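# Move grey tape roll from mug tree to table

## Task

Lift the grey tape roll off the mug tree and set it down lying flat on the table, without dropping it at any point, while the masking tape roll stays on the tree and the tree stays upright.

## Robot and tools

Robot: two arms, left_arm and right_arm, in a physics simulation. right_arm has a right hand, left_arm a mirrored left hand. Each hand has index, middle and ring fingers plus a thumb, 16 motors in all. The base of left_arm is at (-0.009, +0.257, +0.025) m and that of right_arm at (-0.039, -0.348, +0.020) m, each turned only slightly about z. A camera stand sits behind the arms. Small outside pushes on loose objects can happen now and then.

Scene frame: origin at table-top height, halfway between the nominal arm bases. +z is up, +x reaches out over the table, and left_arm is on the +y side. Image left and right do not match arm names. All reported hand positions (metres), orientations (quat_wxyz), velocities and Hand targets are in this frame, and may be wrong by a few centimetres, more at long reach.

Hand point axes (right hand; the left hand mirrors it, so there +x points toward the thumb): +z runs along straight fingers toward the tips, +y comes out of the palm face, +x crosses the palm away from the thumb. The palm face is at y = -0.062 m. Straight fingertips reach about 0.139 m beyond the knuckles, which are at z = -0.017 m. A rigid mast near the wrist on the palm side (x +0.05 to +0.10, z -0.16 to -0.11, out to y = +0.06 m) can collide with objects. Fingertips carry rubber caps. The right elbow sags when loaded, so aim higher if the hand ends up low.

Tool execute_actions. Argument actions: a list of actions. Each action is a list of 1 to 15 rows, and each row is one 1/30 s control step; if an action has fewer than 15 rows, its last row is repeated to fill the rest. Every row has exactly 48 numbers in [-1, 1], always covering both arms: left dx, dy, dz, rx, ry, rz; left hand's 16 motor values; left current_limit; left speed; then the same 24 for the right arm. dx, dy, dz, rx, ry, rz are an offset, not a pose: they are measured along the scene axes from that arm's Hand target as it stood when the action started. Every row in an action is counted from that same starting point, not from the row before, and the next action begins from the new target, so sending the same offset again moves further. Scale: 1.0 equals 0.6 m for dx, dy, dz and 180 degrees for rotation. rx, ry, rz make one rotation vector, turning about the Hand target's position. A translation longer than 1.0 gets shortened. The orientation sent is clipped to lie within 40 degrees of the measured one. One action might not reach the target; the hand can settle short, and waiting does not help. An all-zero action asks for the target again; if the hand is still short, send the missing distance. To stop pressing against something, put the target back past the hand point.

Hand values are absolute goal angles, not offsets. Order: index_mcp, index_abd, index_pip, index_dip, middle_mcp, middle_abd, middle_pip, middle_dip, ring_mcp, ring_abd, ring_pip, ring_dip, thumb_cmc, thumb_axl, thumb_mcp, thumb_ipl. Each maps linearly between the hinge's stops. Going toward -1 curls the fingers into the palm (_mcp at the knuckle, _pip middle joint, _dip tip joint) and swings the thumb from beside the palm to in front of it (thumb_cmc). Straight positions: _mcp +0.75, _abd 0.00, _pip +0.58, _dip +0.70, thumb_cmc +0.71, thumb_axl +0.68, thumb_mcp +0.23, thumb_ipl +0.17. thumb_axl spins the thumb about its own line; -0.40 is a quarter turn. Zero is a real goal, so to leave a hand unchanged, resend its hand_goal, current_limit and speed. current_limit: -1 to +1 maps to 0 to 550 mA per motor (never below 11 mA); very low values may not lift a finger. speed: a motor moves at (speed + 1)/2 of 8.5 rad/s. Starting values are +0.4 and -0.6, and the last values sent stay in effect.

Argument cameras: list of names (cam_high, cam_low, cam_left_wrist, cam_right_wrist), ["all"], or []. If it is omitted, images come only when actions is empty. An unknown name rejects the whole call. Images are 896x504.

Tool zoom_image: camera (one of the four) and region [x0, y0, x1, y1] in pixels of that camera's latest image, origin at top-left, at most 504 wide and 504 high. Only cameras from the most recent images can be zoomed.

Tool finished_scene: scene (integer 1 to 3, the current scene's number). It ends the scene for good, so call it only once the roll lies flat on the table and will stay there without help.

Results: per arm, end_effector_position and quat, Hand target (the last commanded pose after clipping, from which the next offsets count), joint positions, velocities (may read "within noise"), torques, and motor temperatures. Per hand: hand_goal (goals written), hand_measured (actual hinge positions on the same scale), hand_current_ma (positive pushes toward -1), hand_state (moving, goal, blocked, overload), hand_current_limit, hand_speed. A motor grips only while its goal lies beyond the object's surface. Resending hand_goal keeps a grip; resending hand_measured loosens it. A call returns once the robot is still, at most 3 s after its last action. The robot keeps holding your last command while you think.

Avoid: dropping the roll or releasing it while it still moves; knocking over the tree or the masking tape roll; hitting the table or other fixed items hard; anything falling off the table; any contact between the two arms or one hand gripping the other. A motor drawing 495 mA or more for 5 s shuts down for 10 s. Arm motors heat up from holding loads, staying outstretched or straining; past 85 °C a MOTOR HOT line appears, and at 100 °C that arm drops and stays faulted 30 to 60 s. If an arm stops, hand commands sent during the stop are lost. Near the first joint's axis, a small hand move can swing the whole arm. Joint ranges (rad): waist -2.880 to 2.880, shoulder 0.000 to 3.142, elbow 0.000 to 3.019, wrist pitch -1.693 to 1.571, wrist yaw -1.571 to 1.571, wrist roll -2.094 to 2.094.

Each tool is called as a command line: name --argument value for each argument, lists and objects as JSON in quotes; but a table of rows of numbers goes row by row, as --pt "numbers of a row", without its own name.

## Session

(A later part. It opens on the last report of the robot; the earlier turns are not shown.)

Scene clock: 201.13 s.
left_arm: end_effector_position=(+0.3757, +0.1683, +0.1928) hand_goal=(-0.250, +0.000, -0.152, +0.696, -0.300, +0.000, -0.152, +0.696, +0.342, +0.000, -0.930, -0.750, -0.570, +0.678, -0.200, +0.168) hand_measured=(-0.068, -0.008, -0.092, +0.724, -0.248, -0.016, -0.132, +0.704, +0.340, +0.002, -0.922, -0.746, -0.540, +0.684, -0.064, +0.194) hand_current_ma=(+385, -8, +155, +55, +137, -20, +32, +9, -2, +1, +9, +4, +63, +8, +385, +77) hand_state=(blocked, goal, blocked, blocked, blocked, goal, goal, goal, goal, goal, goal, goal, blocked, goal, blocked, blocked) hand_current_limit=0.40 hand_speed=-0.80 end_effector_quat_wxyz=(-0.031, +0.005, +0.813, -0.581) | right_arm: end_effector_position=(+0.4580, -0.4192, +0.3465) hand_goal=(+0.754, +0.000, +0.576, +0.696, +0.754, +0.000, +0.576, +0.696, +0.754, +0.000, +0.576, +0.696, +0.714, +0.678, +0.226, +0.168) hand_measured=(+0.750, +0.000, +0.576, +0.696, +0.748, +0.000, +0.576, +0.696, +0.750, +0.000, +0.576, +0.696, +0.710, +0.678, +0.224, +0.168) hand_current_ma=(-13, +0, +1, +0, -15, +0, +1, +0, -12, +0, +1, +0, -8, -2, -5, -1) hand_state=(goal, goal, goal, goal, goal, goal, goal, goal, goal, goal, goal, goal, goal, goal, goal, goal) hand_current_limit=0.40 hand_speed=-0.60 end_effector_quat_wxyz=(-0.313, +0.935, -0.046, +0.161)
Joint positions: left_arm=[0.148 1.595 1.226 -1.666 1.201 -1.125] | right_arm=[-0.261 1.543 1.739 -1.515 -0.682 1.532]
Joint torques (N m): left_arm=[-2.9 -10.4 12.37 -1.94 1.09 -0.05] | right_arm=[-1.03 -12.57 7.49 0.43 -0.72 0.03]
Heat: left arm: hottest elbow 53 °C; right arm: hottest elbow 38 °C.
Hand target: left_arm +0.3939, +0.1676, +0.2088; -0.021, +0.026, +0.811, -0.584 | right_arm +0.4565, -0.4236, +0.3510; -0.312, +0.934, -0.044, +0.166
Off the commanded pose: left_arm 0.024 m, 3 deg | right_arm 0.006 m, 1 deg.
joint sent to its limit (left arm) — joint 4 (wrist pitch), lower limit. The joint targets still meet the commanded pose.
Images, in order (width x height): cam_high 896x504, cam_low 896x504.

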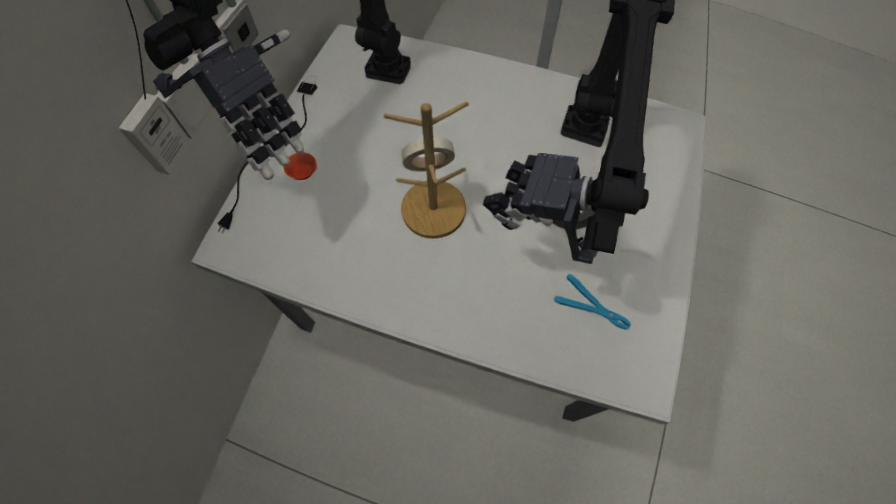

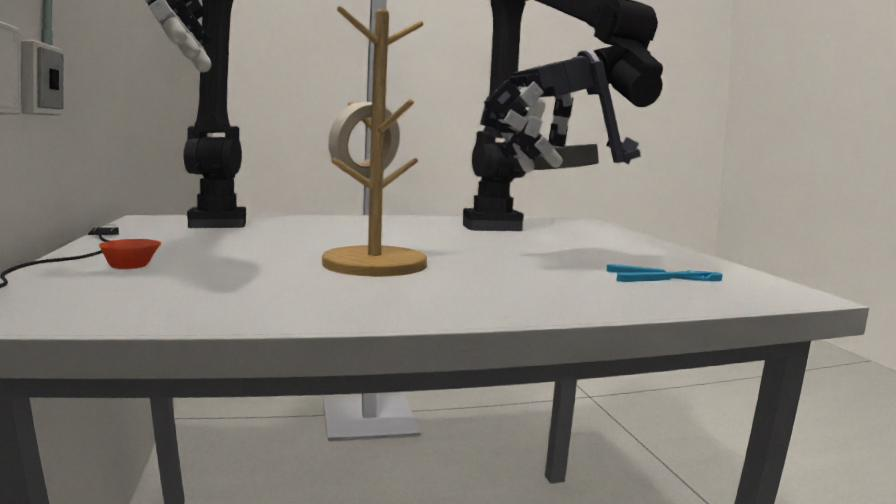

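execute_actions --actions '[[[0,0,-0.055,-0.011,0,0,-0.25,0,-0.153,0.696,-0.3,0,-0.153,0.696,0.342,0,-0.93,-0.75,-0.571,0.678,-0.2,0.168,0.4,-0.8,0,0,0,0,0,0,0.754,0,0.576,0.696,0.754,0,0.576,0.696,0.754,0,0.576,0.696,0.714,0.678,0.226,0.168,0.4,-0.6]],[[0,0,-0.055,-0.011,0,0,-0.25,0,-0.153,0.696,-0.3,0,-0.153,0.696,0.342,0,-0.93,-0.75,-0.571,0.678,-0.2,0.168,0.4,-0.8,0,0,0,0,0,0,0.754,0,0.576,0.696,0.754,0,0.576,0.696,0.754,0,0.576,0.696,0.714,0.678,0.226,0.168,0.4,-0.6]],[[0,0,-0.055,0,0,0,-0.25,0,-0.153,0.696,-0.3,0,-0.153,0.696,0.342,0,-0.93,-0.75,-0.571,0.678,-0.2,0.168,0.4,-0.8,0,0,0,0,0,0,0.754,0,0.576,0.696,0.754,0,0.576,0.696,0.754,0,0.576,0.696,0.714,0.678,0.226,0.168,0.4,-0.6]]]' --cameras '["cam_low","cam_high"]'

zoom_image --camera "cam_low" --region '[460, 100, 660, 300]'

Scene clock: 211.07 s.
left_arm: end_effector_position=(+0.3935, +0.1646, +0.1131) hand_goal=(-0.250, +0.000, -0.152, +0.696, -0.300, +0.000, -0.152, +0.696, +0.342, +0.000, -0.930, -0.750, -0.570, +0.678, -0.200, +0.168) hand_measured=(-0.068, -0.008, -0.092, +0.724, -0.248, -0.016, -0.132, +0.704, +0.340, +0.002, -0.922, -0.746, -0.540, +0.684, -0.064, +0.194) hand_current_ma=(+385, -8, +155, +55, +137, -20, +32, +9, -2, +1, +9, +4, +63, +8, +385, +77) hand_state=(blocked, goal, blocked, blocked, blocked, goal, goal, goal, goal, goal, goal, goal, blocked, goal, blocked, blocked) hand_current_limit=0.40 hand_speed=-0.80 end_effector_quat_wxyz=(-0.025, +0.028, +0.791, -0.611) | right_arm: end_effector_position=(+0.4580, -0.4192, +0.3465) hand_goal=(+0.754, +0.000, +0.576, +0.696, +0.754, +0.000, +0.576, +0.696, +0.754, +0.000, +0.576, +0.696, +0.714, +0.678, +0.226, +0.168) hand_measured=(+0.750, +0.000, +0.576, +0.696, +0.748, +0.000, +0.576, +0.696, +0.750, +0.000, +0.576, +0.696, +0.710, +0.678, +0.224, +0.168) hand_current_ma=(-13, +0, +1, +0, -15, +0, +1, +0, -12, +0, +1, +0, -8, -2, -5, -1) hand_state=(goal, goal, goal, goal, goal, goal, goal, goal, goal, goal, goal, goal, goal, goal, goal, goal) hand_current_limit=0.40 hand_speed=-0.60 end_effector_quat_wxyz=(-0.313, +0.935, -0.046, +0.161)
Joint positions: left_arm=[0.155 1.78 1.188 -1.619 1.25 -0.91] | right_arm=[-0.261 1.543 1.739 -1.515 -0.682 1.532]
Joint torques (N m): left_arm=[-0.44 -12.28 6.09 -1.17 0.98 0.06] | right_arm=[-0.73 -12.57 7.51 0.47 -0.72 0.02]
Heat: left arm: hottest elbow 53 °C; right arm: hottest elbow 38 °C.
Hand target: left_arm +0.3940, +0.1676, +0.1098; -0.021, +0.026, +0.790, -0.612 | right_arm +0.4565, -0.4236, +0.3510; -0.312, +0.934, -0.044, +0.166
Off the commanded pose: left_arm 0.004 m, 1 deg | right_arm 0.006 m, 1 deg.
Images, in order (width x height): cam_high 896x504, cam_low 896x504.

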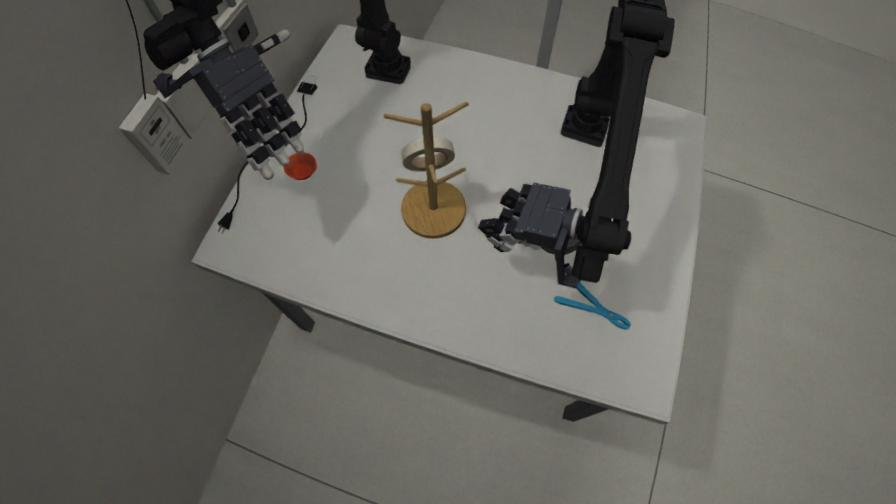

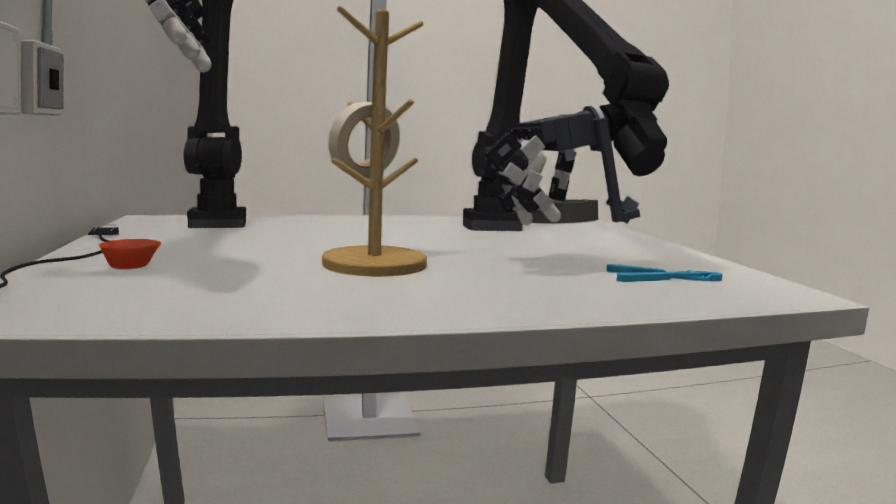

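Scaled by 2.520 from the camera's 896x504 image, which has a finer 1280x720 frame.

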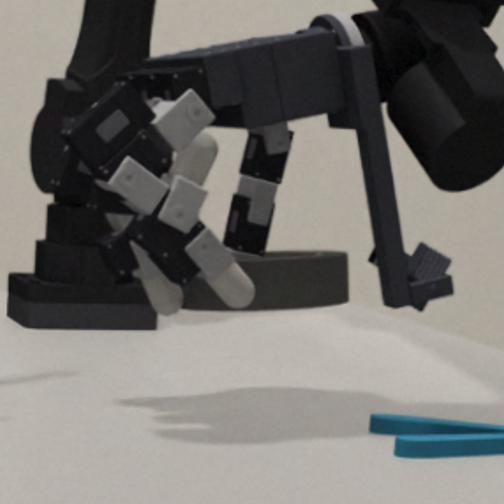

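execute_actions --actions '[[[-0.06,-0.012,0,0,0,0,-0.25,0,-0.153,0.696,-0.3,0,-0.153,0.696,0.342,0,-0.93,-0.75,-0.571,0.678,-0.2,0.168,0.4,-0.8,0,0,0,0,0,0,0.754,0,0.576,0.696,0.754,0,0.576,0.696,0.754,0,0.576,0.696,0.714,0.678,0.226,0.168,0.4,-0.6]],[[-0.06,-0.012,0,0,0,0,-0.25,0,-0.153,0.696,-0.3,0,-0.153,0.696,0.342,0,-0.93,-0.75,-0.571,0.678,-0.2,0.168,0.4,-0.8,0,0,0,0,0,0,0.754,0,0.576,0.696,0.754,0,0.576,0.696,0.754,0,0.576,0.696,0.714,0.678,0.226,0.168,0.4,-0.6]]]' --cameras '["cam_low","cam_high"]'

zoom_image --camera "cam_low" --region '[460, 100, 660, 300]'

zoom_image --camera "cam_high" --region '[460, 100, 660, 300]'

Scene clock: 220.07 s.
left_arm: end_effector_position=(+0.3268, +0.1556, +0.1066) hand_goal=(-0.250, +0.000, -0.152, +0.696, -0.300, +0.000, -0.152, +0.696, +0.342, +0.000, -0.930, -0.750, -0.570, +0.678, -0.200, +0.168) hand_measured=(-0.072, -0.006, -0.092, +0.724, -0.248, -0.018, -0.132, +0.704, +0.340, +0.002, -0.922, -0.746, -0.540, +0.682, -0.064, +0.196) hand_current_ma=(+385, -6, +155, +55, +137, -25, +32, +9, -2, +1, +9, +4, +63, +4, +385, +84) hand_state=(blocked, goal, blocked, blocked, blocked, goal, goal, goal, goal, goal, goal, goal, blocked, goal, blocked, blocked) hand_current_limit=0.40 hand_speed=-0.80 end_effector_quat_wxyz=(-0.017, +0.031, +0.790, -0.612) | right_arm: end_effector_position=(+0.4580, -0.4192, +0.3465) hand_goal=(+0.754, +0.000, +0.576, +0.696, +0.754, +0.000, +0.576, +0.696, +0.754, +0.000, +0.576, +0.696, +0.714, +0.678, +0.226, +0.168) hand_measured=(+0.750, +0.000, +0.576, +0.696, +0.748, +0.000, +0.576, +0.696, +0.750, +0.000, +0.576, +0.696, +0.710, +0.678, +0.224, +0.168) hand_current_ma=(-13, +0, +1, +0, -15, +0, +1, +0, -12, +0, +1, +0, -8, -2, -5, -1) hand_state=(goal, goal, goal, goal, goal, goal, goal, goal, goal, goal, goal, goal, goal, goal, goal, goal) hand_current_limit=0.40 hand_speed=-0.60 end_effector_quat_wxyz=(-0.313, +0.935, -0.046, +0.161)
Joint positions: left_arm=[0.155 1.633 0.966 -1.53 1.258 -0.909] | right_arm=[-0.261 1.543 1.739 -1.515 -0.682 1.532]
Joint torques (N m): left_arm=[-2.43 -11.63 5.35 -1.1 1.01 -0.32] | right_arm=[-0.79 -12.28 7.51 0.36 -0.73 0.01]
Heat: left arm: hottest elbow 51 °C; right arm: hottest elbow 38 °C.
Hand target: left_arm +0.3219, +0.1533, +0.1097; -0.020, +0.026, +0.790, -0.612 | right_arm +0.4565, -0.4236, +0.3510; -0.312, +0.934, -0.044, +0.166
Off the commanded pose: left_arm 0.006 m, 1 deg | right_arm 0.006 m, 1 deg.
Images, in order (width x height): cam_high 896x504, cam_low 896x504.

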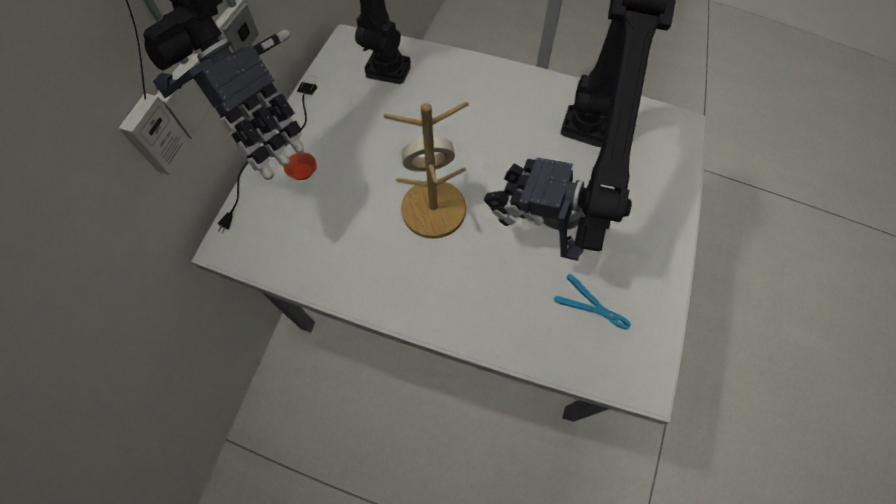

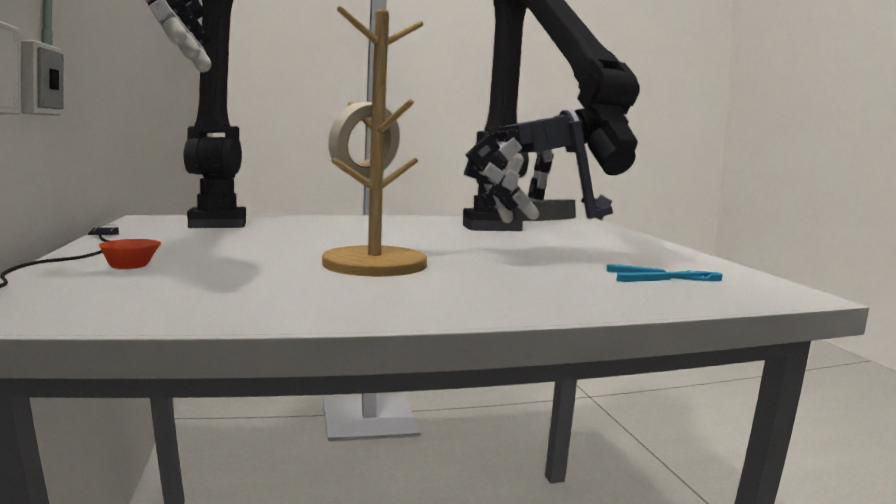

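Scaled by 2.520 from the camera's 896x504 image, which has a finer 1280x720 frame.

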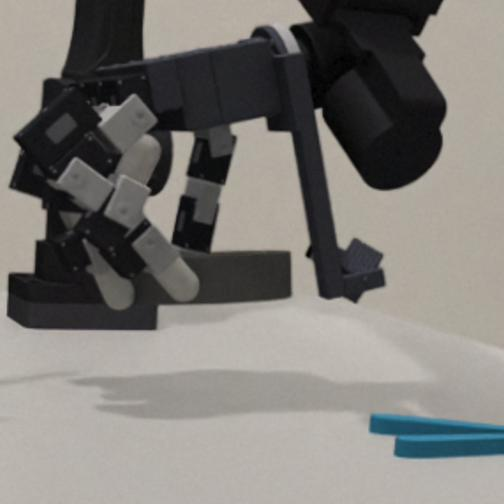

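Scaled by 2.520 from the camera's 896x504 image, which has a finer 1280x720 frame.

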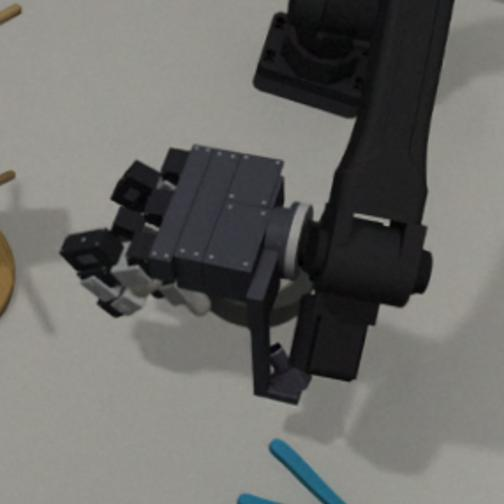

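execute_actions --actions '[[[0,0,-0.035,0,0,0,-0.25,0,-0.153,0.696,-0.3,0,-0.153,0.696,0.342,0,-0.93,-0.75,-0.571,0.678,-0.2,0.168,0.4,-0.8,0,0,0,0,0,0,0.754,0,0.576,0.696,0.754,0,0.576,0.696,0.754,0,0.576,0.696,0.714,0.678,0.226,0.168,0.4,-0.6]],[[0,0,-0.03,0,0,0,-0.25,0,-0.153,0.696,-0.3,0,-0.153,0.696,0.342,0,-0.93,-0.75,-0.571,0.678,-0.2,0.168,0.4,-0.8,0,0,0,0,0,0,0.754,0,0.576,0.696,0.754,0,0.576,0.696,0.754,0,0.576,0.696,0.714,0.678,0.226,0.168,0.4,-0.6]]]' --cameras '["cam_low"]'

zoom_image --camera "cam_low" --region '[460, 120, 640, 300]'

Scene clock: 226.80 s.
left_arm: end_effector_position=(+0.3268, +0.1556, +0.0742) hand_goal=(-0.250, +0.000, -0.152, +0.696, -0.300, +0.000, -0.152, +0.696, +0.342, +0.000, -0.930, -0.750, -0.570, +0.678, -0.200, +0.168) hand_measured=(-0.072, -0.006, -0.092, +0.724, -0.248, -0.018, -0.132, +0.704, +0.340, +0.002, -0.922, -0.746, -0.540, +0.682, -0.064, +0.196) hand_current_ma=(+385, -6, +155, +55, +137, -25, +32, +9, -2, +1, +9, +4, +63, +4, +385, +84) hand_state=(blocked, goal, blocked, blocked, blocked, goal, goal, goal, goal, goal, goal, goal, blocked, goal, blocked, blocked) hand_current_limit=0.40 hand_speed=-0.80 end_effector_quat_wxyz=(-0.009, +0.037, +0.791, -0.611) | right_arm: end_effector_position=(+0.4580, -0.4192, +0.3465) hand_goal=(+0.754, +0.000, +0.576, +0.696, +0.754, +0.000, +0.576, +0.696, +0.754, +0.000, +0.576, +0.696, +0.714, +0.678, +0.226, +0.168) hand_measured=(+0.750, +0.000, +0.576, +0.696, +0.748, +0.000, +0.576, +0.696, +0.750, +0.000, +0.576, +0.696, +0.710, +0.678, +0.224, +0.168) hand_current_ma=(-13, +0, +1, +0, -15, +0, +1, +0, -12, +0, +1, +0, -8, -2, -5, -1) hand_state=(goal, goal, goal, goal, goal, goal, goal, goal, goal, goal, goal, goal, goal, goal, goal, goal) hand_current_limit=0.40 hand_speed=-0.60 end_effector_quat_wxyz=(-0.313, +0.935, -0.046, +0.161)
Joint positions: left_arm=[0.155 1.683 0.926 -1.42 1.258 -0.911] | right_arm=[-0.261 1.543 1.739 -1.515 -0.682 1.532]
Joint torques (N m): left_arm=[-2.49 -9.64 5.09 -0.83 1.03 -0.31] | right_arm=[-0.91 -12.51 7.45 0.36 -0.72 0.03]
Heat: left arm: hottest elbow 50 °C; right arm: hottest elbow 38 °C.
Hand target: left_arm +0.3219, +0.1532, +0.0708; -0.021, +0.026, +0.790, -0.612 | right_arm +0.4565, -0.4236, +0.3510; -0.312, +0.934, -0.044, +0.166
Off the commanded pose: left_arm 0.006 m, 2 deg | right_arm 0.006 m, 1 deg.
Images, in order (width x height): cam_low 896x504.

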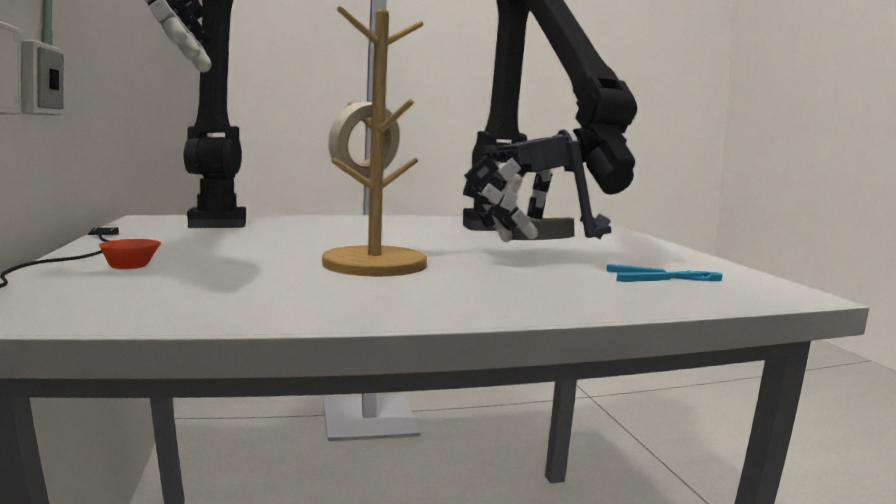

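Scaled by 2.800 from the camera's 896x504 image, which has a finer 1280x720 frame.

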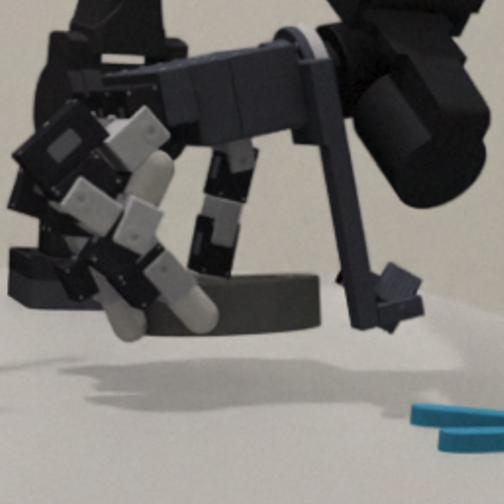

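execute_actions --actions '[[[0,0,-0.02,0,0,0,-0.25,0,-0.153,0.696,-0.3,0,-0.153,0.696,0.342,0,-0.93,-0.75,-0.571,0.678,-0.2,0.168,0.4,-0.8,0,0,0,0,0,0,0.754,0,0.576,0.696,0.754,0,0.576,0.696,0.754,0,0.576,0.696,0.714,0.678,0.226,0.168,0.4,-0.6]]]' --cameras '["cam_low"]'

zoom_image --camera "cam_low" --region '[460, 140, 620, 300]'

Scene clock: 231.63 s.
left_arm: end_effector_position=(+0.3276, +0.1557, +0.0633) hand_goal=(-0.250, +0.000, -0.152, +0.696, -0.300, +0.000, -0.152, +0.696, +0.342, +0.000, -0.930, -0.750, -0.570, +0.678, -0.200, +0.168) hand_measured=(-0.072, -0.006, -0.092, +0.724, -0.248, -0.018, -0.132, +0.704, +0.340, +0.002, -0.922, -0.746, -0.540, +0.682, -0.064, +0.196) hand_current_ma=(+385, -6, +155, +55, +137, -25, +32, +9, -2, +1, +9, +4, +63, +4, +385, +84) hand_state=(blocked, goal, blocked, blocked, blocked, goal, goal, goal, goal, goal, goal, goal, blocked, goal, blocked, blocked) hand_current_limit=0.40 hand_speed=-0.80 end_effector_quat_wxyz=(-0.008, +0.038, +0.791, -0.611) | right_arm: end_effector_position=(+0.4580, -0.4192, +0.3465) hand_goal=(+0.754, +0.000, +0.576, +0.696, +0.754, +0.000, +0.576, +0.696, +0.754, +0.000, +0.576, +0.696, +0.714, +0.678, +0.226, +0.168) hand_measured=(+0.750, +0.000, +0.576, +0.696, +0.748, +0.000, +0.576, +0.696, +0.750, +0.000, +0.576, +0.696, +0.710, +0.678, +0.224, +0.168) hand_current_ma=(-13, +0, +1, +0, -15, +0, +1, +0, -12, +0, +1, +0, -8, -2, -5, -1) hand_state=(goal, goal, goal, goal, goal, goal, goal, goal, goal, goal, goal, goal, goal, goal, goal, goal) hand_current_limit=0.40 hand_speed=-0.60 end_effector_quat_wxyz=(-0.313, +0.935, -0.046, +0.161)
Joint positions: left_arm=[0.155 1.704 0.918 -1.386 1.258 -0.911] | right_arm=[-0.261 1.543 1.739 -1.515 -0.682 1.532]
Joint torques (N m): left_arm=[-2.2 -9.82 4.85 -0.72 0.99 -0.27] | right_arm=[-0.67 -12.57 7.47 0.39 -0.72 0.01]
Heat: left arm: hottest elbow 50 °C; right arm: hottest elbow 38 °C.
Hand target: left_arm +0.3219, +0.1532, +0.0588; -0.021, +0.026, +0.790, -0.612 | right_arm +0.4565, -0.4236, +0.3510; -0.312, +0.934, -0.044, +0.166
Off the commanded pose: left_arm 0.008 m, 2 deg | right_arm 0.006 m, 1 deg.
Images, in order (width x height): cam_low 896x504.

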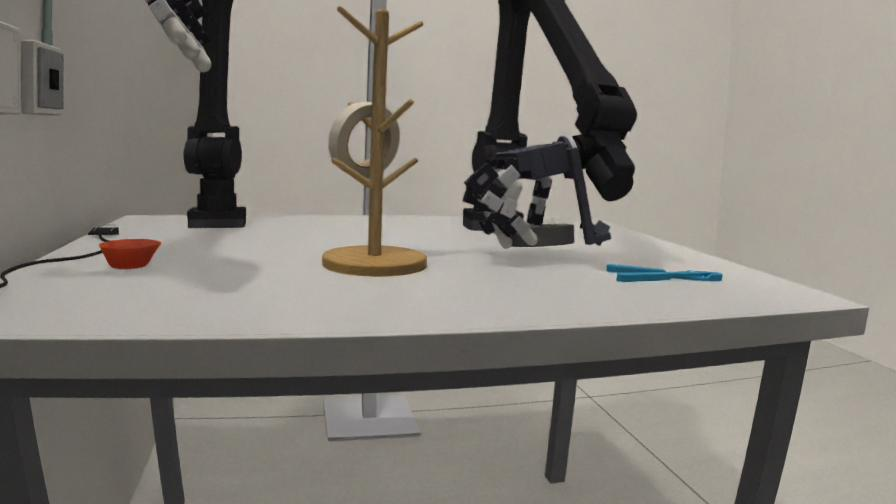

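Scaled by 3.150 from the camera's 896x504 image, which has a finer 1280x720 frame.

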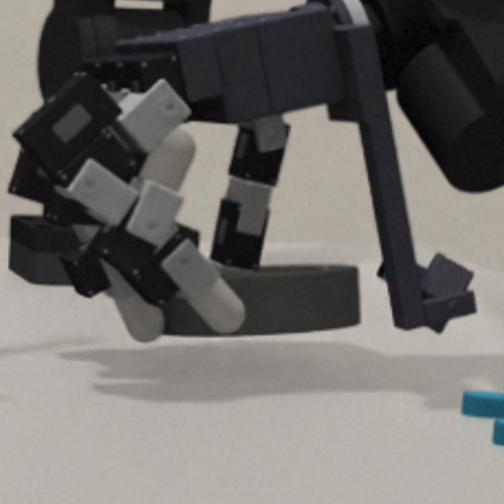

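execute_actions --actions '[[[0,0,-0.015,0,0,0,-0.25,0,-0.153,0.696,-0.3,0,-0.153,0.696,0.342,0,-0.93,-0.75,-0.571,0.678,-0.2,0.168,0.4,-0.8,0,0,0,0,0,0,0.754,0,0.576,0.696,0.754,0,0.576,0.696,0.754,0,0.576,0.696,0.714,0.678,0.226,0.168,0.4,-0.6]]]' --cameras '["cam_low"]'

zoom_image --camera "cam_low" --region '[460, 140, 620, 300]'

Scene clock: 233.87 s.
left_arm: end_effector_position=(+0.3282, +0.1557, +0.0547) hand_goal=(-0.250, +0.000, -0.152, +0.696, -0.300, +0.000, -0.152, +0.696, +0.342, +0.000, -0.930, -0.750, -0.570, +0.678, -0.200, +0.168) hand_measured=(-0.072, -0.006, -0.092, +0.724, -0.248, -0.018, -0.132, +0.704, +0.340, +0.002, -0.922, -0.746, -0.540, +0.682, -0.064, +0.196) hand_current_ma=(+385, -6, +155, +55, +137, -25, +32, +9, -2, +1, +9, +4, +63, +4, +385, +84) hand_state=(blocked, goal, blocked, blocked, blocked, goal, goal, goal, goal, goal, goal, goal, blocked, goal, blocked, blocked) hand_current_limit=0.40 hand_speed=-0.80 end_effector_quat_wxyz=(-0.008, +0.038, +0.791, -0.611) | right_arm: end_effector_position=(+0.4580, -0.4192, +0.3465) hand_goal=(+0.754, +0.000, +0.576, +0.696, +0.754, +0.000, +0.576, +0.696, +0.754, +0.000, +0.576, +0.696, +0.714, +0.678, +0.226, +0.168) hand_measured=(+0.750, +0.000, +0.576, +0.696, +0.748, +0.000, +0.576, +0.696, +0.750, +0.000, +0.576, +0.696, +0.710, +0.678, +0.224, +0.168) hand_current_ma=(-13, +0, +1, +0, -15, +0, +1, +0, -12, +0, +1, +0, -8, -2, -5, -1) hand_state=(goal, goal, goal, goal, goal, goal, goal, goal, goal, goal, goal, goal, goal, goal, goal, goal) hand_current_limit=0.40 hand_speed=-0.60 end_effector_quat_wxyz=(-0.313, +0.935, -0.046, +0.161)
Joint positions: left_arm=[0.155 1.723 0.913 -1.361 1.258 -0.912] | right_arm=[-0.261 1.543 1.739 -1.515 -0.682 1.532]
Joint torques (N m): left_arm=[-1.96 -8.7 4.64 -0.96 1.05 -0.29] | right_arm=[-0.85 -12.28 7.53 0.39 -0.73 0.02]
Motor temperatures (°C): left_arm=[35 36 49 30 29 28] | right_arm=[29 33 38 30 34 28]
Heat: left arm: hottest elbow 49 °C; right arm: hottest elbow 38 °C.
Hand target: left_arm +0.3219, +0.1532, +0.0498; -0.021, +0.026, +0.790, -0.612 | right_arm +0.4565, -0.4236, +0.3510; -0.312, +0.934, -0.044, +0.166
Off the commanded pose: left_arm 0.008 m, 2 deg | right_arm 0.006 m, 1 deg.
Images, in order (width x height): cam_low 896x504.

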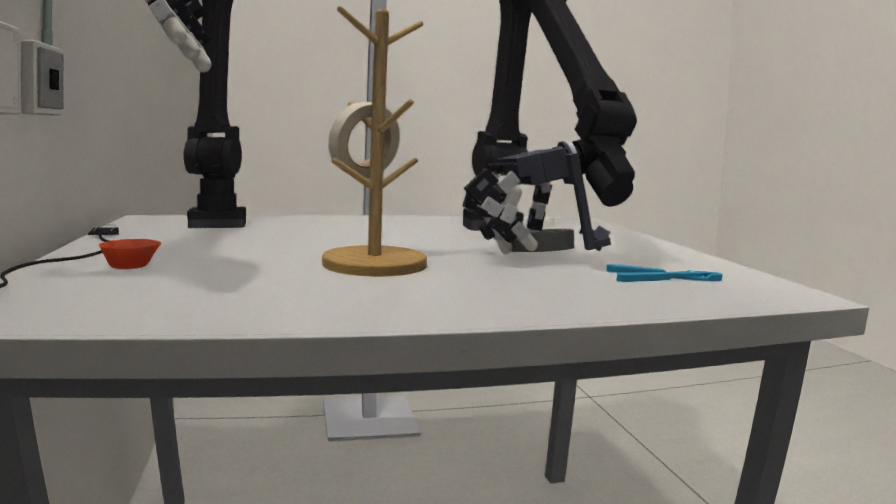

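Scaled by 3.150 from the camera's 896x504 image, which has a finer 1280x720 frame.

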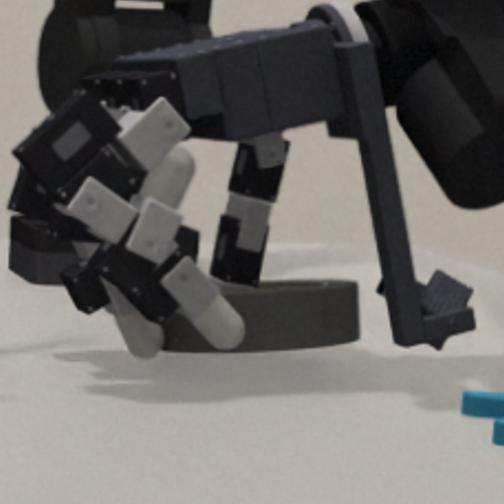

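execute_actions --actions '[[[0,0,-0.013,0,0,0,-0.25,0,-0.153,0.696,-0.3,0,-0.153,0.696,0.342,0,-0.93,-0.75,-0.571,0.678,-0.2,0.168,0.4,-0.8,0,0,0,0,0,0,0.754,0,0.576,0.696,0.754,0,0.576,0.696,0.754,0,0.576,0.696,0.714,0.678,0.226,0.168,0.4,-0.6]]]' --cameras '["cam_low"]'

zoom_image --camera "cam_low" --region '[460, 140, 620, 300]'

Scene clock: 237.30 s.
left_arm: end_effector_position=(+0.3300, +0.1558, +0.0494) hand_goal=(-0.250, +0.000, -0.152, +0.696, -0.300, +0.000, -0.152, +0.696, +0.342, +0.000, -0.930, -0.750, -0.570, +0.678, -0.200, +0.168) hand_measured=(-0.072, -0.006, -0.092, +0.724, -0.248, -0.018, -0.132, +0.704, +0.340, +0.002, -0.922, -0.746, -0.540, +0.682, -0.064, +0.196) hand_current_ma=(+385, -5, +155, +55, +137, -26, +33, +10, -2, +1, +9, +4, +63, +4, +385, +84) hand_state=(blocked, goal, blocked, blocked, blocked, goal, goal, goal, goal, goal, goal, goal, blocked, goal, blocked, blocked) hand_current_limit=0.40 hand_speed=-0.80 end_effector_quat_wxyz=(-0.007, +0.037, +0.791, -0.611) | right_arm: end_effector_position=(+0.4580, -0.4192, +0.3465) hand_goal=(+0.754, +0.000, +0.576, +0.696, +0.754, +0.000, +0.576, +0.696, +0.754, +0.000, +0.576, +0.696, +0.714, +0.678, +0.226, +0.168) hand_measured=(+0.750, +0.000, +0.576, +0.696, +0.748, +0.000, +0.576, +0.696, +0.750, +0.000, +0.576, +0.696, +0.710, +0.678, +0.224, +0.168) hand_current_ma=(-13, +0, +1, +0, -15, +0, +1, +0, -12, +0, +1, +0, -8, -2, -5, -1) hand_state=(goal, goal, goal, goal, goal, goal, goal, goal, goal, goal, goal, goal, goal, goal, goal, goal) hand_current_limit=0.40 hand_speed=-0.60 end_effector_quat_wxyz=(-0.313, +0.935, -0.046, +0.161)
Joint positions: left_arm=[0.155 1.736 0.913 -1.343 1.26 -0.917] | right_arm=[-0.261 1.543 1.739 -1.515 -0.682 1.532]
Joint torques (N m): left_arm=[-2.26 -9.35 4.21 -0.64 0.97 -0.23] | right_arm=[-0.79 -12.45 7.5 0.39 -0.72 0.01]
Heat: left arm: hottest elbow 49 °C; right arm: hottest elbow 38 °C.
Hand target: left_arm +0.3219, +0.1533, +0.0420; -0.021, +0.026, +0.790, -0.612 | right_arm +0.4565, -0.4236, +0.3510; -0.312, +0.934, -0.044, +0.166
Off the commanded pose: left_arm 0.011 m, 2 deg | right_arm 0.006 m, 1 deg.
Images, in order (width x height): cam_low 896x504.

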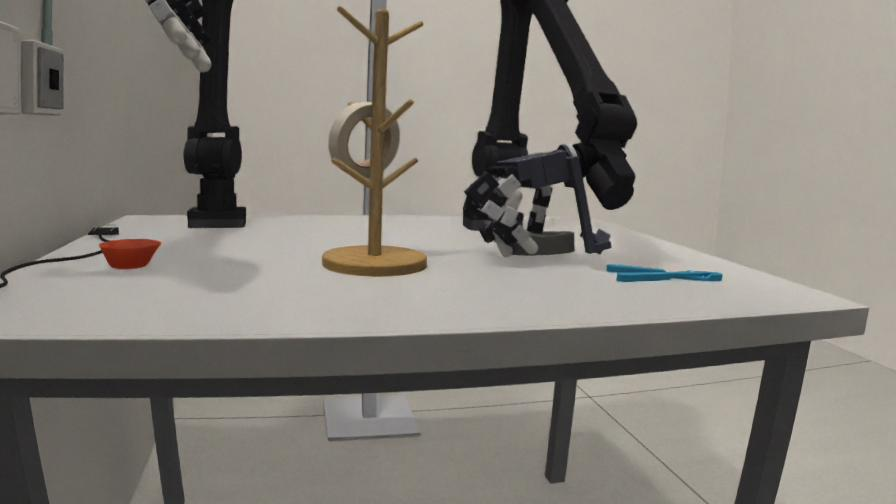

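Scaled by 3.150 from the camera's 896x504 image, which has a finer 1280x720 frame.

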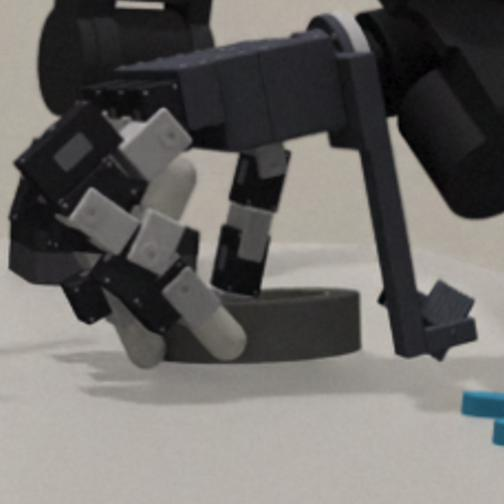

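execute_actions --actions '[[[0,0,-0.012,0,0,0,-0.25,0,-0.153,0.696,-0.3,0,-0.153,0.696,0.342,0,-0.93,-0.75,-0.571,0.678,-0.2,0.168,0.4,-0.8,0,0,0,0,0,0,0.754,0,0.576,0.696,0.754,0,0.576,0.696,0.754,0,0.576,0.696,0.714,0.678,0.226,0.168,0.4,-0.6]]]' --cameras '["cam_low"]'

zoom_image --camera "cam_low" --region '[460, 140, 620, 300]'

Scene clock: 239.63 s.
left_arm: end_effector_position=(+0.3312, +0.1556, +0.0487) hand_goal=(-0.250, +0.000, -0.152, +0.696, -0.300, +0.000, -0.152, +0.696, +0.342, +0.000, -0.930, -0.750, -0.570, +0.678, -0.200, +0.168) hand_measured=(-0.072, -0.002, -0.096, +0.724, -0.248, -0.018, -0.132, +0.704, +0.340, +0.002, -0.922, -0.746, -0.540, +0.682, -0.064, +0.198) hand_current_ma=(+385, -1, +142, +55, +137, -26, +34, +10, -2, +1, +9, +4, +63, +4, +385, +89) hand_state=(blocked, goal, blocked, blocked, blocked, goal, goal, goal, goal, goal, goal, goal, blocked, goal, blocked, blocked) hand_current_limit=0.40 hand_speed=-0.80 end_effector_quat_wxyz=(-0.006, +0.034, +0.791, -0.611) | right_arm: end_effector_position=(+0.4580, -0.4192, +0.3465) hand_goal=(+0.754, +0.000, +0.576, +0.696, +0.754, +0.000, +0.576, +0.696, +0.754, +0.000, +0.576, +0.696, +0.714, +0.678, +0.226, +0.168) hand_measured=(+0.750, +0.000, +0.576, +0.696, +0.748, +0.000, +0.576, +0.696, +0.750, +0.000, +0.576, +0.696, +0.710, +0.678, +0.224, +0.168) hand_current_ma=(-13, +0, +1, +0, -15, +0, +1, +0, -12, +0, +1, +0, -8, -2, -5, -1) hand_state=(goal, goal, goal, goal, goal, goal, goal, goal, goal, goal, goal, goal, goal, goal, goal, goal) hand_current_limit=0.40 hand_speed=-0.60 end_effector_quat_wxyz=(-0.313, +0.935, -0.046, +0.161)
Joint positions: left_arm=[0.155 1.737 0.913 -1.33 1.263 -0.934] | right_arm=[-0.261 1.543 1.739 -1.515 -0.682 1.532]
Joint torques (N m): left_arm=[-2.43 -8.41 3.84 -0.57 0.83 -0.11] | right_arm=[-0.85 -12.63 7.51 0.39 -0.7 0]
Heat: left arm: hottest elbow 48 °C; right arm: hottest elbow 38 °C.
Hand target: left_arm +0.3219, +0.1533, +0.0348; -0.020, +0.027, +0.790, -0.612 | right_arm +0.4565, -0.4236, +0.3510; -0.312, +0.934, -0.044, +0.166
Off the commanded pose: left_arm 0.017 m, 2 deg | right_arm 0.006 m, 1 deg.
Images, in order (width x height): cam_low 896x504.

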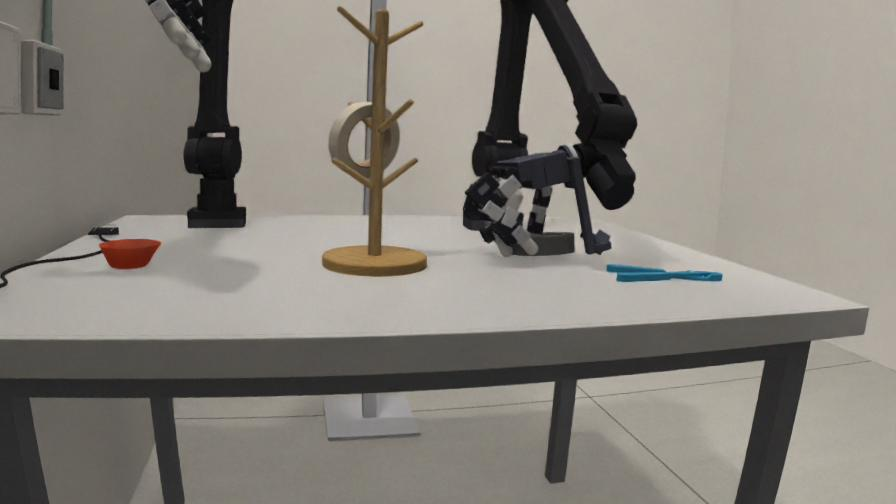

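Scaled by 3.150 from the camera's 896x504 image, which has a finer 1280x720 frame.

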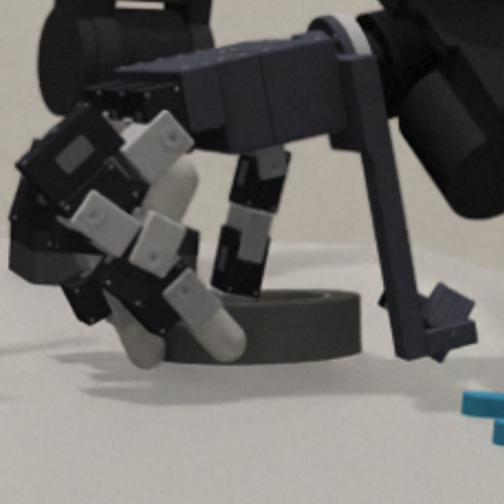

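execute_actions --actions '[[[0,0,0.008,0,0,0,-0.1,0,-0.12,0.71,-0.26,0,-0.153,0.696,0.342,0,-0.93,-0.75,-0.571,0.678,-0.03,0.168,0.2,-0.92,0,0,0,0,0,0,0.754,0,0.576,0.696,0.754,0,0.576,0.696,0.754,0,0.576,0.696,0.714,0.678,0.226,0.168,0.4,-0.6]],[[0,0,0,0,0,0,-0.07,0,-0.12,0.71,-0.22,0,-0.153,0.696,0.342,0,-0.93,-0.75,-0.571,0.678,0.03,0.168,0.2,-0.92,0,0,0,0,0,0,0.754,0,0.576,0.696,0.754,0,0.576,0.696,0.754,0,0.576,0.696,0.714,0.678,0.226,0.168,0.4,-0.6]]]' --cameras '["cam_low"]'

zoom_image --camera "cam_low" --region '[460, 140, 620, 300]'

Scene clock: 244.83 s.
left_arm: end_effector_position=(+0.3299, +0.1552, +0.0483) hand_goal=(-0.070, +0.000, -0.120, +0.710, -0.220, +0.000, -0.152, +0.696, +0.342, +0.000, -0.930, -0.750, -0.570, +0.678, +0.030, +0.168) hand_measured=(-0.070, +0.000, -0.110, +0.716, -0.222, -0.004, -0.146, +0.700, +0.340, +0.002, -0.922, -0.746, -0.568, +0.680, +0.028, +0.170) hand_current_ma=(+0, +0, +12, +6, -2, -4, +7, +3, -2, +1, +9, +4, +2, +2, -2, +2) hand_state=(goal, goal, goal, goal, goal, goal, goal, goal, goal, goal, goal, goal, goal, goal, goal, goal) hand_current_limit=0.20 hand_speed=-0.92 end_effector_quat_wxyz=(-0.008, +0.033, +0.791, -0.611) | right_arm: end_effector_position=(+0.4580, -0.4192, +0.3465) hand_goal=(+0.754, +0.000, +0.576, +0.696, +0.754, +0.000, +0.576, +0.696, +0.754, +0.000, +0.576, +0.696, +0.714, +0.678, +0.226, +0.168) hand_measured=(+0.750, +0.000, +0.576, +0.696, +0.748, +0.000, +0.576, +0.696, +0.750, +0.000, +0.576, +0.696, +0.710, +0.678, +0.224, +0.168) hand_current_ma=(-13, +0, +1, +0, -15, +0, +1, +0, -12, +0, +1, +0, -8, -2, -5, -1) hand_state=(goal, goal, goal, goal, goal, goal, goal, goal, goal, goal, goal, goal, goal, goal, goal, goal) hand_current_limit=0.40 hand_speed=-0.60 end_effector_quat_wxyz=(-0.313, +0.935, -0.046, +0.161)
Joint positions: left_arm=[0.155 1.737 0.911 -1.33 1.263 -0.934] | right_arm=[-0.261 1.543 1.739 -1.515 -0.682 1.532]
Joint torques (N m): left_arm=[-2.78 -9.11 4.3 -1.03 0.81 -0.1] | right_arm=[-0.91 -12.69 7.53 0.39 -0.72 0.01]
Heat: left arm: hottest elbow 48 °C; right arm: hottest elbow 38 °C.
Hand target: left_arm +0.3220, +0.1532, +0.0396; -0.021, +0.027, +0.790, -0.612 | right_arm +0.4565, -0.4236, +0.3510; -0.312, +0.934, -0.044, +0.166
Off the commanded pose: left_arm 0.012 m, 2 deg | right_arm 0.006 m, 1 deg.
Images, in order (width x height): cam_low 896x504.

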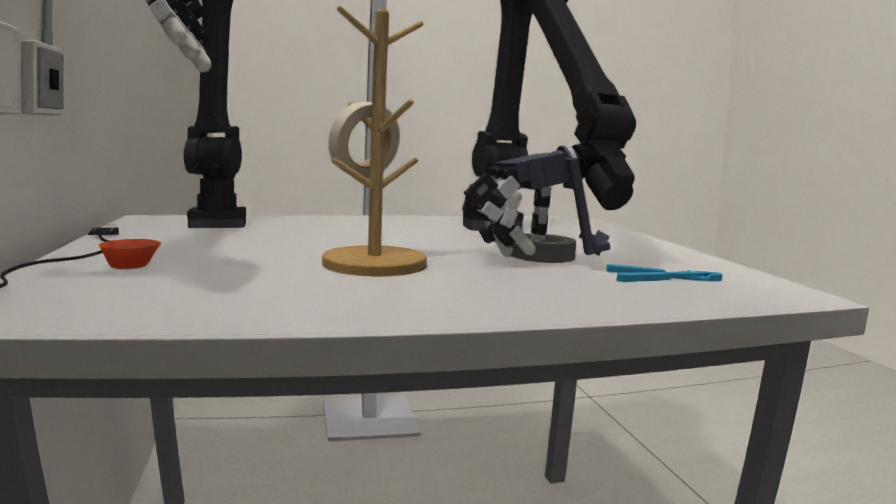

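Scaled by 3.150 from the camera's 896x504 image, which has a finer 1280x720 frame.

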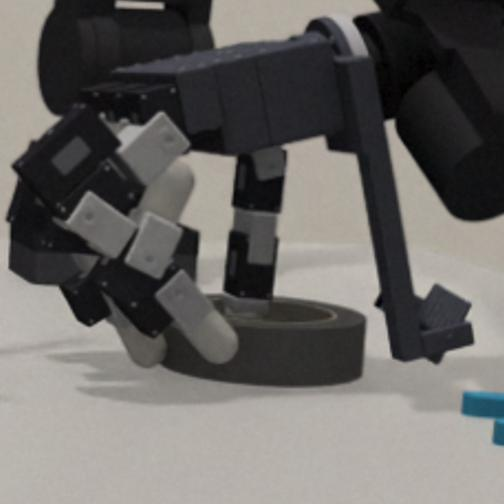

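execute_actions --actions '[[[0,0,0.02,0,0,0,0.137,0,-0.153,0.696,0.137,0,-0.153,0.696,0.342,0,-0.93,-0.75,-0.571,0.678,0.08,0.168,0.2,-0.75,0,0,0,0,0,0,0.754,0,0.576,0.696,0.754,0,0.576,0.696,0.754,0,0.576,0.696,0.714,0.678,0.226,0.168,0.4,-0.6]],[[0.02,0,0.08,0,0,0,0.137,0,-0.153,0.696,0.137,0,-0.153,0.696,0.342,0,-0.93,-0.75,-0.571,0.678,0.08,0.168,0.2,-0.75,0,0,0,0,0,0,0.754,0,0.576,0.696,0.754,0,0.576,0.696,0.754,0,0.576,0.696,0.714,0.678,0.226,0.168,0.4,-0.6]],[[0.01,0,0.08,0,0,0,0.137,0,-0.153,0.696,0.137,0,-0.153,0.696,0.342,0,-0.93,-0.75,-0.571,0.678,0.08,0.168,0.2,-0.75,0,0,0,0,0,0,0.754,0,0.576,0.696,0.754,0,0.576,0.696,0.754,0,0.576,0.696,0.714,0.678,0.226,0.168,0.4,-0.6]],[[0.0,0,0.08,0,0,0,0.137,0,-0.153,0.696,0.137,0,-0.153,0.696,0.342,0,-0.93,-0.75,-0.571,0.678,0.08,0.168,0.2,-0.75,0,0,0,0,0,0,0.754,0,0.576,0.696,0.754,0,0.576,0.696,0.754,0,0.576,0.696,0.714,0.678,0.226,0.168,0.4,-0.6]]]' --cameras '["cam_low","cam_high"]'

Scene clock: 252.40 s.
left_arm: end_effector_position=(+0.3284, +0.1542, +0.1834) hand_goal=(+0.138, +0.000, -0.152, +0.696, +0.138, +0.000, -0.152, +0.696, +0.342, +0.000, -0.930, -0.750, -0.570, +0.678, +0.080, +0.168) hand_measured=(+0.130, +0.000, -0.154, +0.694, +0.126, -0.002, -0.148, +0.698, +0.340, +0.002, -0.922, -0.746, -0.568, +0.680, +0.078, +0.170) hand_current_ma=(-12, +0, -2, -1, -17, -2, +3, +2, -2, +1, +9, +4, +1, +2, -2, +2) hand_state=(goal, goal, goal, goal, goal, goal, goal, goal, goal, goal, goal, goal, goal, goal, goal, goal) hand_current_limit=0.20 hand_speed=-0.75 end_effector_quat_wxyz=(-0.017, +0.016, +0.793, -0.609) | right_arm: end_effector_position=(+0.4580, -0.4192, +0.3465) hand_goal=(+0.754, +0.000, +0.576, +0.696, +0.754, +0.000, +0.576, +0.696, +0.754, +0.000, +0.576, +0.696, +0.714, +0.678, +0.226, +0.168) hand_measured=(+0.750, +0.000, +0.576, +0.696, +0.748, +0.000, +0.576, +0.696, +0.750, +0.000, +0.576, +0.696, +0.710, +0.678, +0.224, +0.168) hand_current_ma=(-13, +0, +1, +0, -15, +0, +1, +0, -12, +0, +1, +0, -8, -2, -5, -1) hand_state=(goal, goal, goal, goal, goal, goal, goal, goal, goal, goal, goal, goal, goal, goal, goal, goal) hand_current_limit=0.40 hand_speed=-0.60 end_effector_quat_wxyz=(-0.313, +0.935, -0.046, +0.161)
Joint positions: left_arm=[0.15 1.501 1.057 -1.67 1.264 -1.013] | right_arm=[-0.261 1.543 1.739 -1.515 -0.682 1.532]
Joint torques (N m): left_arm=[-2.84 -9.11 11.04 -1.74 0.95 -0.23] | right_arm=[-0.79 -12.69 7.54 0.42 -0.73 0.02]
Heat: left arm: hottest elbow 47 °C; right arm: hottest elbow 38 °C.
Hand target: left_arm +0.3400, +0.1533, +0.1955; -0.021, +0.026, +0.790, -0.612 | right_arm +0.4565, -0.4236, +0.3510; -0.312, +0.934, -0.044, +0.166
Off the commanded pose: left_arm 0.017 m, 1 deg | right_arm 0.006 m, 1 deg.
joint sent to its limit (left arm) — joint 4 (wrist pitch), lower limit. The joint targets still meet the commanded pose.
Images, in order (width x height): cam_high 896x504, cam_low 896x504.

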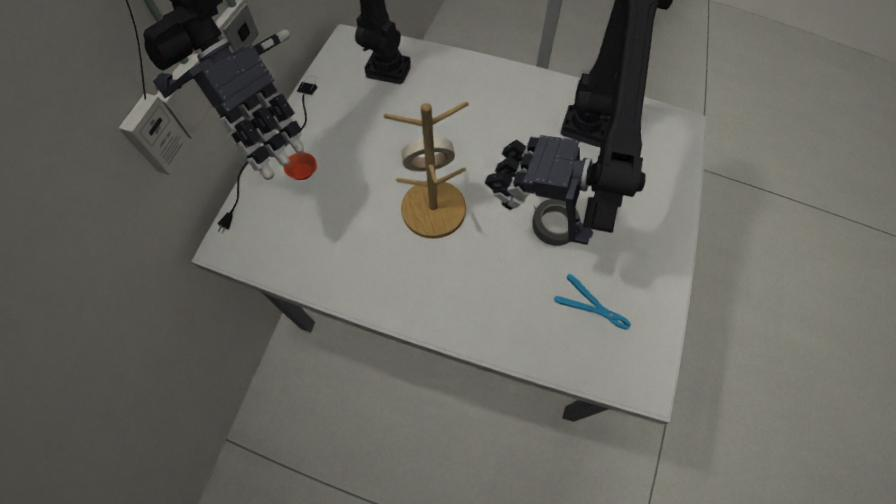

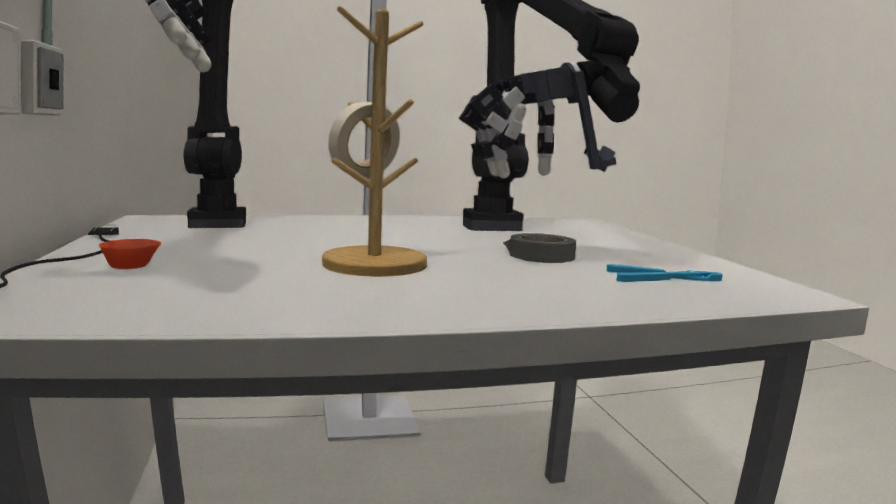

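finished_scene --scene 2

The scene is finished: the task was done.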